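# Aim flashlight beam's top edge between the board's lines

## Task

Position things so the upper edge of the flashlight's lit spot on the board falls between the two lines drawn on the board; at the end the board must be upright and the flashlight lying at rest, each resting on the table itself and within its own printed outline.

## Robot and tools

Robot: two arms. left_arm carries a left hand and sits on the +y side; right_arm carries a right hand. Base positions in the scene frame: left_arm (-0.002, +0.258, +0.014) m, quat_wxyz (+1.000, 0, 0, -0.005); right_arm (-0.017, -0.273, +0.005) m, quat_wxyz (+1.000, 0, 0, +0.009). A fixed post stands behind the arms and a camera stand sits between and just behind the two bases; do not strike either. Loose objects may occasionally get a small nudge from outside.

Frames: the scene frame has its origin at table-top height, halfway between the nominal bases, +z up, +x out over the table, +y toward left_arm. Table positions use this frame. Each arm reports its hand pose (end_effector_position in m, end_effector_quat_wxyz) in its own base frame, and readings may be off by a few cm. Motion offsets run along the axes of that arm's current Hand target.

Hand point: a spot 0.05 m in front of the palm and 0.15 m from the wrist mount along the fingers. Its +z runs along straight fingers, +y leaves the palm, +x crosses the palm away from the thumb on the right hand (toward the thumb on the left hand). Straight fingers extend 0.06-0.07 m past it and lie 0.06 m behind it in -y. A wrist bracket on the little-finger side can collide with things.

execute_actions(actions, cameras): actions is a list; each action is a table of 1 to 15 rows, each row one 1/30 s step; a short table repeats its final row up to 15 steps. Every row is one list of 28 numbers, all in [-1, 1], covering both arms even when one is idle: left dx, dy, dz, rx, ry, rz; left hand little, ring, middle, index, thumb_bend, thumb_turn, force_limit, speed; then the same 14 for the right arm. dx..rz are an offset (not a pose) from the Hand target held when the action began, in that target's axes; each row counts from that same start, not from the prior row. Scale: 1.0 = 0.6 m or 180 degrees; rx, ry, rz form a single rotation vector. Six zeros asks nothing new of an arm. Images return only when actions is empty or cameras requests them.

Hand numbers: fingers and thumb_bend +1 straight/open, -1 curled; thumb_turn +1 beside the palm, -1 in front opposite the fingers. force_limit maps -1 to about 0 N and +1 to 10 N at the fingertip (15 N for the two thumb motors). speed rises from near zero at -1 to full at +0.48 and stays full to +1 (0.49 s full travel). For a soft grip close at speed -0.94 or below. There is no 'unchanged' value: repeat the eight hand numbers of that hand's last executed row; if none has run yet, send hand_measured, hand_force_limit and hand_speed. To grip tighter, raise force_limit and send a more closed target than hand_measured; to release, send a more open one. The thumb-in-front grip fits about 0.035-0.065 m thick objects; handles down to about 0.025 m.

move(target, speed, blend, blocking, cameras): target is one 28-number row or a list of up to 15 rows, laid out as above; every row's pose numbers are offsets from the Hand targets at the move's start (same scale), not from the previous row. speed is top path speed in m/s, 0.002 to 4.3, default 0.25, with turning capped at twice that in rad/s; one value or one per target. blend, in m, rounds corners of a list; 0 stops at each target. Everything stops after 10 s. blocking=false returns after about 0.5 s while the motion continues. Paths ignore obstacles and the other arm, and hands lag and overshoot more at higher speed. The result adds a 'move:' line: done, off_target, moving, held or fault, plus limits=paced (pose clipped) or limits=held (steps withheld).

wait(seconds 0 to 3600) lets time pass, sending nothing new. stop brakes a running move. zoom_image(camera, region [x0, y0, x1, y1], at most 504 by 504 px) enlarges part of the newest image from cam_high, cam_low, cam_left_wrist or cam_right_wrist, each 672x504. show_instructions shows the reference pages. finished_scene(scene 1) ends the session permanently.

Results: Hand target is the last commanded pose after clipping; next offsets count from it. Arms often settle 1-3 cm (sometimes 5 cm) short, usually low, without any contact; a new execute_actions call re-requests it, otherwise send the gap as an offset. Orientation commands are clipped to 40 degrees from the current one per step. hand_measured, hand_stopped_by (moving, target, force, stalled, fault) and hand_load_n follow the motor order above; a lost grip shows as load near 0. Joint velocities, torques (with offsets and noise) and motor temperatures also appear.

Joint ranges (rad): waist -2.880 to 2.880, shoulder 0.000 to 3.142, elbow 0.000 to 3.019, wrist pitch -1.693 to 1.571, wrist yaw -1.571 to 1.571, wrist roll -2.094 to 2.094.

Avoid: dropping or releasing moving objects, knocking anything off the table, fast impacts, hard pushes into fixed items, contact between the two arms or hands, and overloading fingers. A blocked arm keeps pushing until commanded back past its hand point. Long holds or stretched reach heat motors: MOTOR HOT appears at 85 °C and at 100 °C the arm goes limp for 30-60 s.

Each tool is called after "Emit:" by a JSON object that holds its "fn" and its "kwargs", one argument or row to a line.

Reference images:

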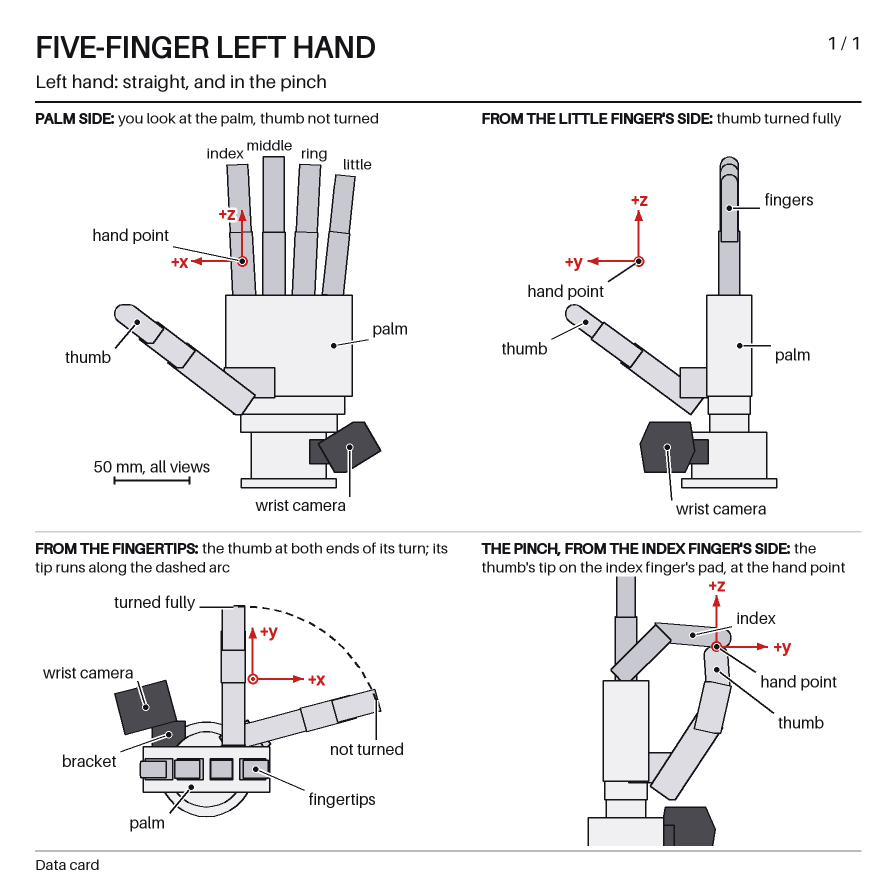

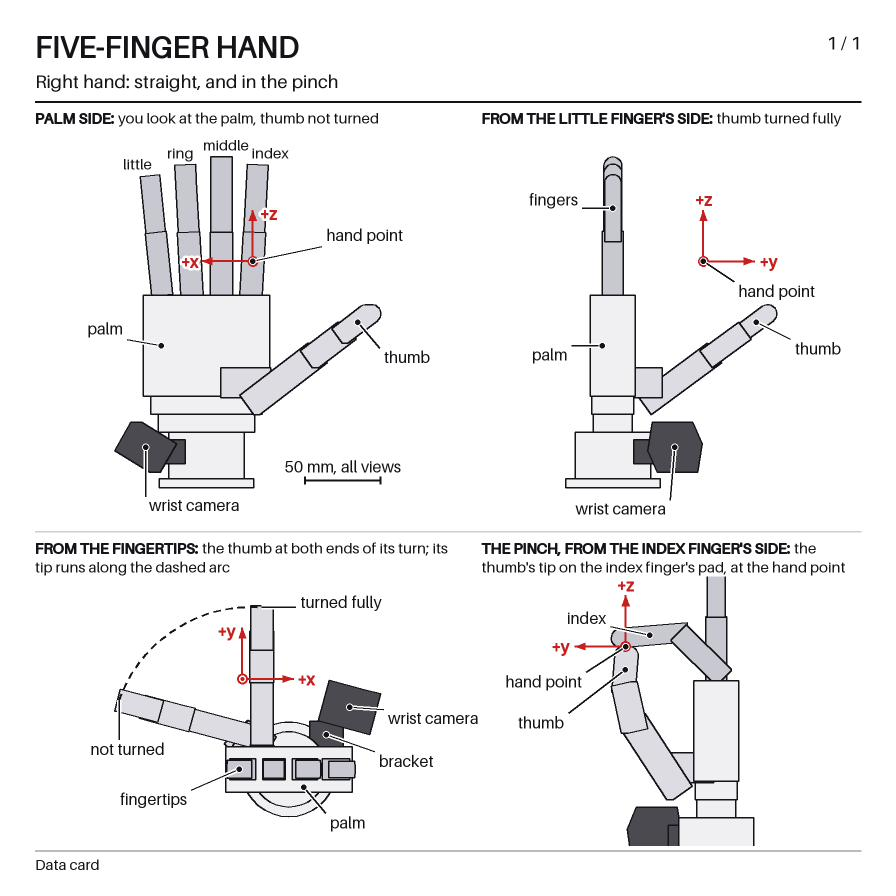

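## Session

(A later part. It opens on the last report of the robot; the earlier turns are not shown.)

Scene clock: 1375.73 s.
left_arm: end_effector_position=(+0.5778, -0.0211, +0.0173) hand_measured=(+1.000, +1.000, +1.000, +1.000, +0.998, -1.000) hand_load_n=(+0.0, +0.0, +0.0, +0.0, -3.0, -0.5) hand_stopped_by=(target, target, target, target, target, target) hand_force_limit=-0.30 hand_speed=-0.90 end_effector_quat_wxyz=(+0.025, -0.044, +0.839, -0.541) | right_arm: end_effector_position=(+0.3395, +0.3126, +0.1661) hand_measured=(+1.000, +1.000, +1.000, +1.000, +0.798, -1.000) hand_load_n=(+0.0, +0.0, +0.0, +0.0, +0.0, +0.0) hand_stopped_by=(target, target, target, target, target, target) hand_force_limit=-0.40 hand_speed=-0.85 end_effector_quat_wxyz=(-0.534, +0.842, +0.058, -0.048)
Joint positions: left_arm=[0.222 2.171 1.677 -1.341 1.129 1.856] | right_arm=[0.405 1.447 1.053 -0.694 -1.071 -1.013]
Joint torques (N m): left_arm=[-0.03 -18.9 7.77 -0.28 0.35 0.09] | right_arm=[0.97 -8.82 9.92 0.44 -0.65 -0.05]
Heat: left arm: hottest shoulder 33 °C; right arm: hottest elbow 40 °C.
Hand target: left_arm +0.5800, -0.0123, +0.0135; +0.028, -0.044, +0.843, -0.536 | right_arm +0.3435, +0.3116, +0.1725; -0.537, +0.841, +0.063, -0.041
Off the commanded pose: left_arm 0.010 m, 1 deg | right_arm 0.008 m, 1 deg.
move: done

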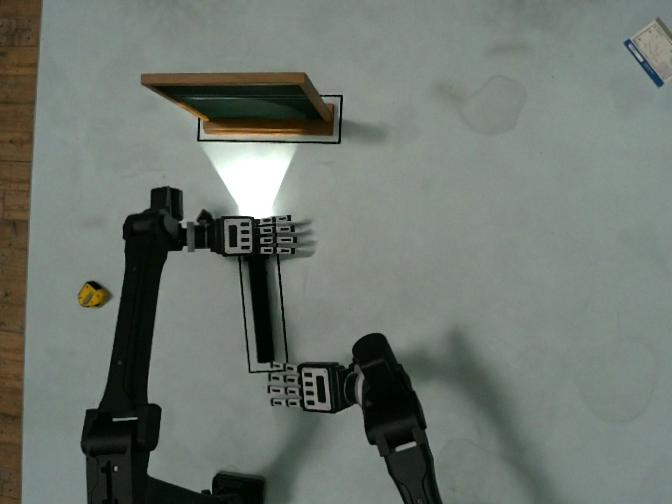

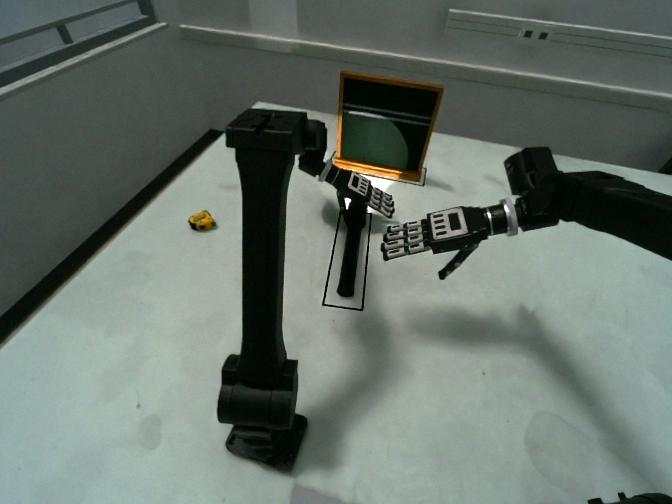

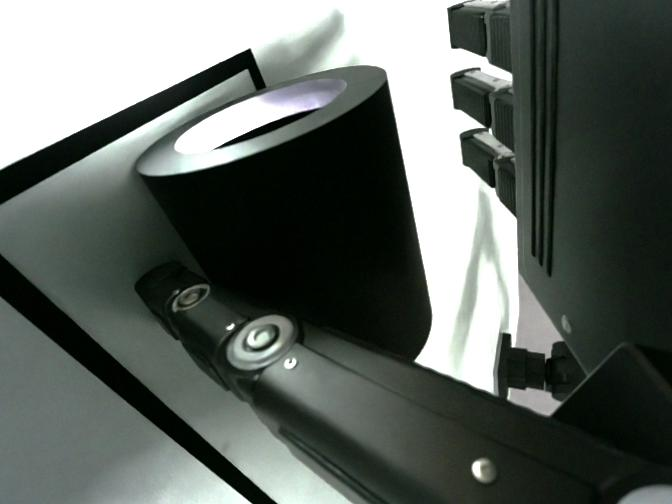

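Emit:
{"fn": "move", "kwargs": {
  "target": [
    [0,-0.121,-0.0567,0,0,0,1,1,1,1,1,-1,-0.3,-0.9,0,0,0,0,0,0,1,1,1,1,0.8,-1,-0.4,-0.85],
    [0.057,-0.072,-0.318,0,0,0,1,1,1,1,1,-1,-0.3,-0.9,0,0,0,0,0,0,1,1,1,1,0.8,-1,-0.4,-0.85]
  ],
  "speed": [0.06,0.2],
  "cameras": ["cam_high","cam_low"]
}}

Emit:
{"fn": "zoom_image", "kwargs": {
  "camera": "cam_high",
  "region": [190, 200, 350, 400]
}}

Emit:
{"fn": "zoom_image", "kwargs": {
  "camera": "cam_low",
  "region": [340, 95, 400, 125]
}}

Scene clock: 1387.53 s.
left_arm: end_effector_position=(+0.5214, +0.1312, +0.1159) hand_measured=(+1.000, +1.000, +1.000, +1.000, +0.998, -1.000) hand_load_n=(+0.0, +0.0, +0.0, +0.0, +0.0, +0.0) hand_stopped_by=(target, target, target, target, target, target) hand_force_limit=-0.30 hand_speed=-0.90 end_effector_quat_wxyz=(+0.066, -0.096, +0.857, -0.502) | right_arm: end_effector_position=(+0.3395, +0.3126, +0.1661) hand_measured=(+1.000, +1.000, +1.000, +1.000, +0.798, -1.000) hand_load_n=(+0.0, +0.0, +0.0, +0.0, +0.0, +0.0) hand_stopped_by=(target, target, target, target, target, target) hand_force_limit=-0.40 hand_speed=-0.85 end_effector_quat_wxyz=(-0.534, +0.842, +0.058, -0.048)
Joint positions: left_arm=[0.489 2.024 1.733 -1.692 1.009 2.066] | right_arm=[0.405 1.447 1.053 -0.694 -1.071 -1.013]
Joint torques (N m): left_arm=[-0.79 -19.66 9.81 -0.73 0.72 0.11] | right_arm=[1.14 -8.7 9.88 0.46 -0.63 -0.03]
Heat: left arm: hottest shoulder 34 °C; right arm: hottest elbow 40 °C.
Hand target: left_arm +0.5300, +0.1377, +0.1335; +0.028, -0.044, +0.843, -0.536 | right_arm +0.3435, +0.3116, +0.1725; -0.537, +0.841, +0.063, -0.041
Off the commanded pose: left_arm 0.021 m, 9 deg | right_arm 0.008 m, 1 deg.
joint sent to its limit (left arm) — joint 4 (wrist pitch), lower limit; joint 6 (wrist roll), upper limit. The joint targets are off in orientation, not in position.
move: off_target (left_arm)

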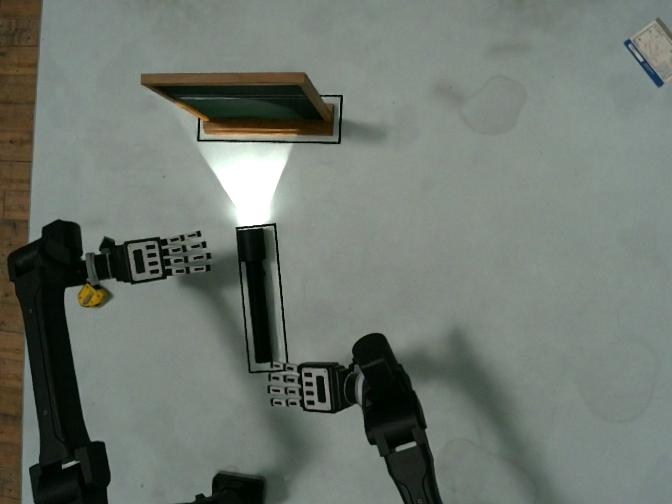

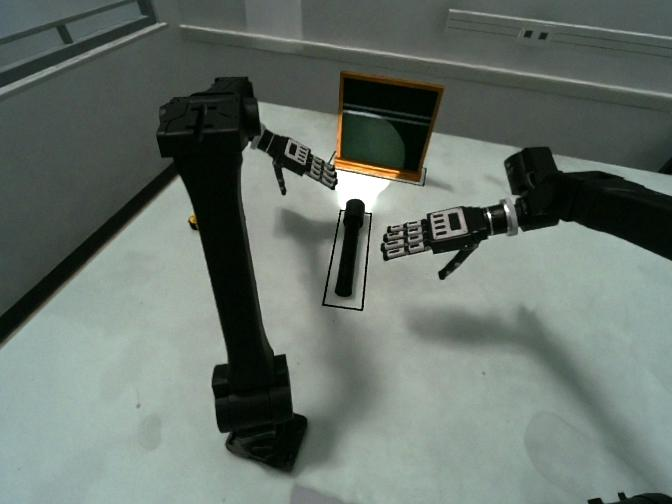

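Scaled by 2.520 from the camera's image (finer frame: 960x720).

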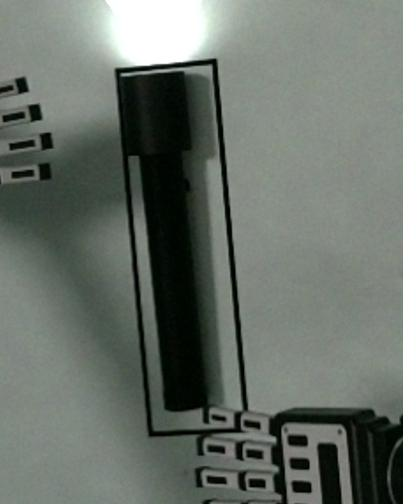

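Scaled by 8.400 from the camera's image (finer frame: 960x720).

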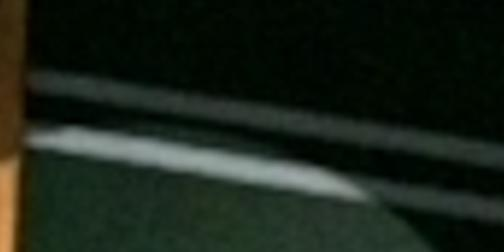

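Emit:
{"fn": "zoom_image", "kwargs": {
  "camera": "cam_low",
  "region": [335, 65, 445, 185]
}}

Emit:
{"fn": "zoom_image", "kwargs": {
  "camera": "cam_low",
  "region": [338, 95, 368, 120]
}}

Scaled by 4.200 from the camera's image (finer frame: 960x720).

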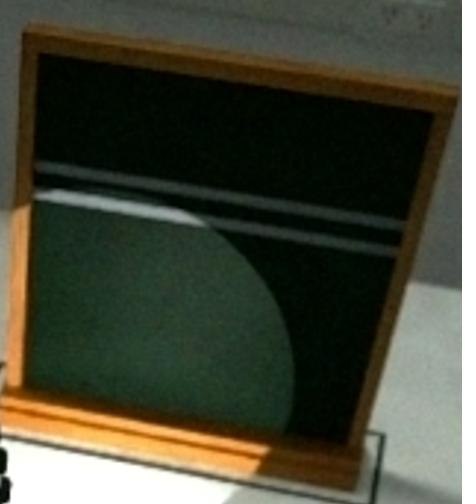

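Scaled by 16.800 from the camera's image (finer frame: 960x720).

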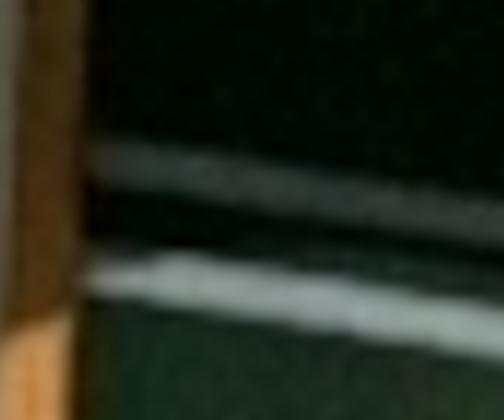

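Emit:
{"fn": "zoom_image", "kwargs": {
  "camera": "cam_low",
  "region": [350, 98, 374, 118]
}}

Emit:
{"fn": "zoom_image", "kwargs": {
  "camera": "cam_low",
  "region": [364, 100, 388, 120]
}}

Scaled by 21.000 from the camera's image (finer frame: 960x720).

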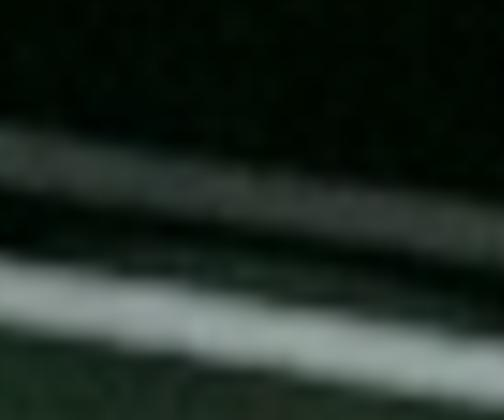

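Scaled by 21.000 from the camera's image (finer frame: 960x720).

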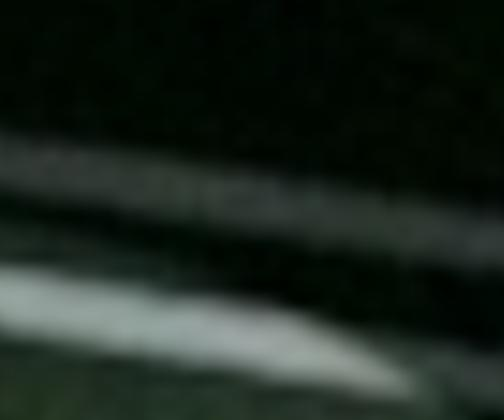

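Emit:
{"fn": "wait", "kwargs": {
  "seconds": 1,
  "cameras": ["cam_high","cam_low"]
}}

Emit:
{"fn": "zoom_image", "kwargs": {
  "camera": "cam_high",
  "region": [220, 210, 300, 300]
}}

Emit:
{"fn": "zoom_image", "kwargs": {
  "camera": "cam_low",
  "region": [350, 98, 374, 118]
}}

Emit:
{"fn": "zoom_image", "kwargs": {
  "camera": "cam_high",
  "region": [180, 85, 360, 150]
}}

Scene clock: 1450.27 s.
left_arm: end_effector_position=(+0.5214, +0.1312, +0.1159) hand_measured=(+1.000, +1.000, +1.000, +1.000, +0.998, -1.000) hand_load_n=(+0.0, -0.5, +0.0, +0.0, +0.0, +0.0) hand_stopped_by=(target, target, target, target, target, target) hand_force_limit=-0.30 hand_speed=-0.90 end_effector_quat_wxyz=(+0.066, -0.096, +0.857, -0.502) | right_arm: end_effector_position=(+0.3395, +0.3126, +0.1661) hand_measured=(+1.000, +1.000, +1.000, +1.000, +0.798, -1.000) hand_load_n=(+0.0, +0.0, +0.0, +0.0, +0.0, +0.0) hand_stopped_by=(target, target, target, target, target, target) hand_force_limit=-0.40 hand_speed=-0.85 end_effector_quat_wxyz=(-0.534, +0.842, +0.058, -0.048)
Joint positions: left_arm=[0.489 2.024 1.733 -1.692 1.009 2.067] | right_arm=[0.405 1.447 1.053 -0.694 -1.071 -1.013]
Joint torques (N m): left_arm=[-0.73 -19.49 9.96 -0.73 0.72 0.09] | right_arm=[1.03 -8.59 9.87 0.43 -0.65 -0.04]
Heat: left arm: hottest shoulder 34 °C; right arm: hottest elbow 40 °C.
Hand target: left_arm +0.5300, +0.1377, +0.1335; +0.028, -0.044, +0.843, -0.536 | right_arm +0.3435, +0.3116, +0.1725; -0.537, +0.841, +0.063, -0.041
Off the commanded pose: left_arm 0.021 m, 9 deg | right_arm 0.008 m, 1 deg.
wait: 1.00 s; at rest from the start

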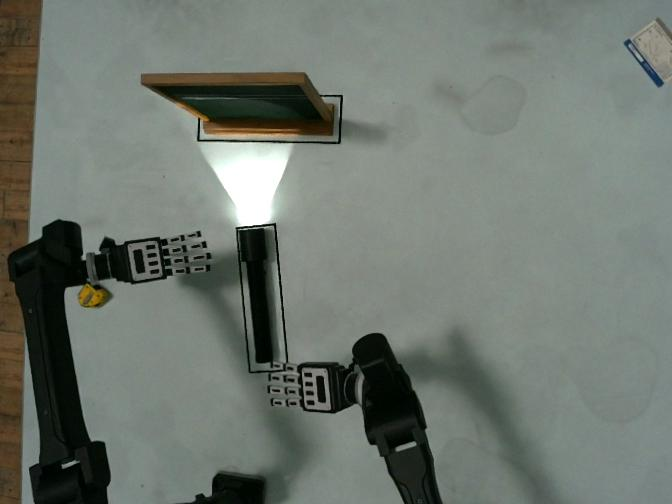

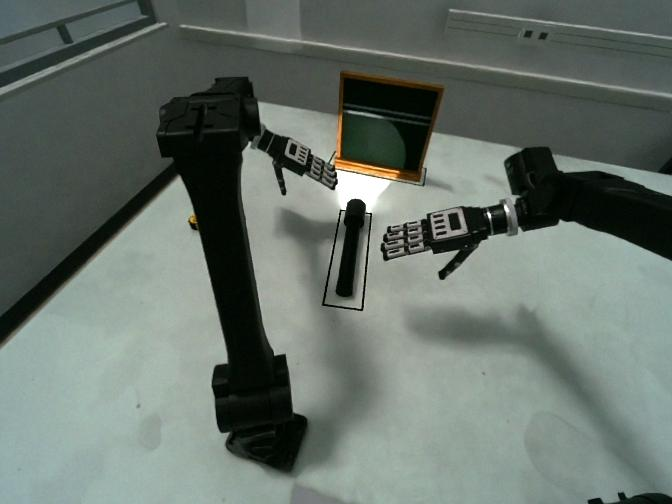

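Scaled by 5.600 from the camera's image (finer frame: 960x720).

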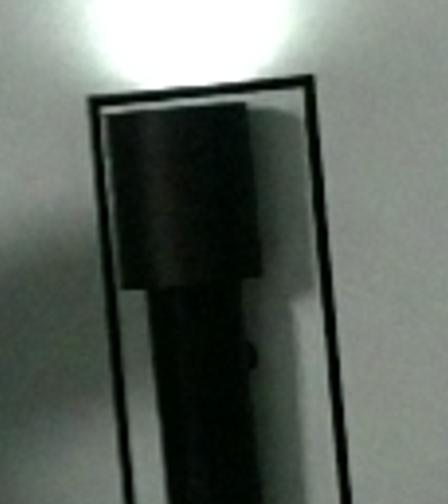

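Scaled by 21.000 from the camera's image (finer frame: 960x720).

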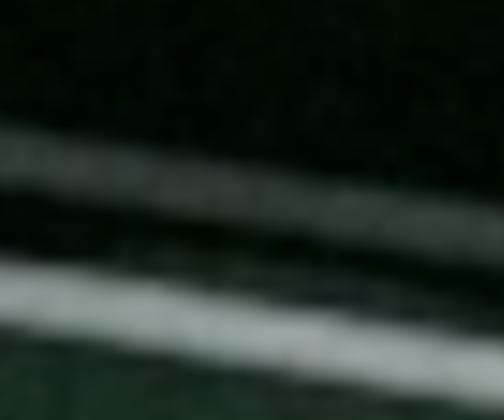

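Scaled by 2.800 from the camera's image (finer frame: 960x720).

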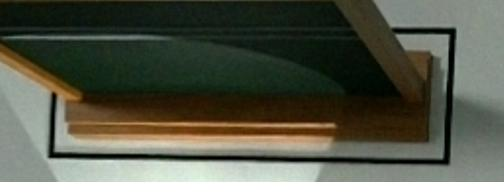

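Emit:
{"fn": "finished_scene", "kwargs": {

}}

The scene is finished: the task was done.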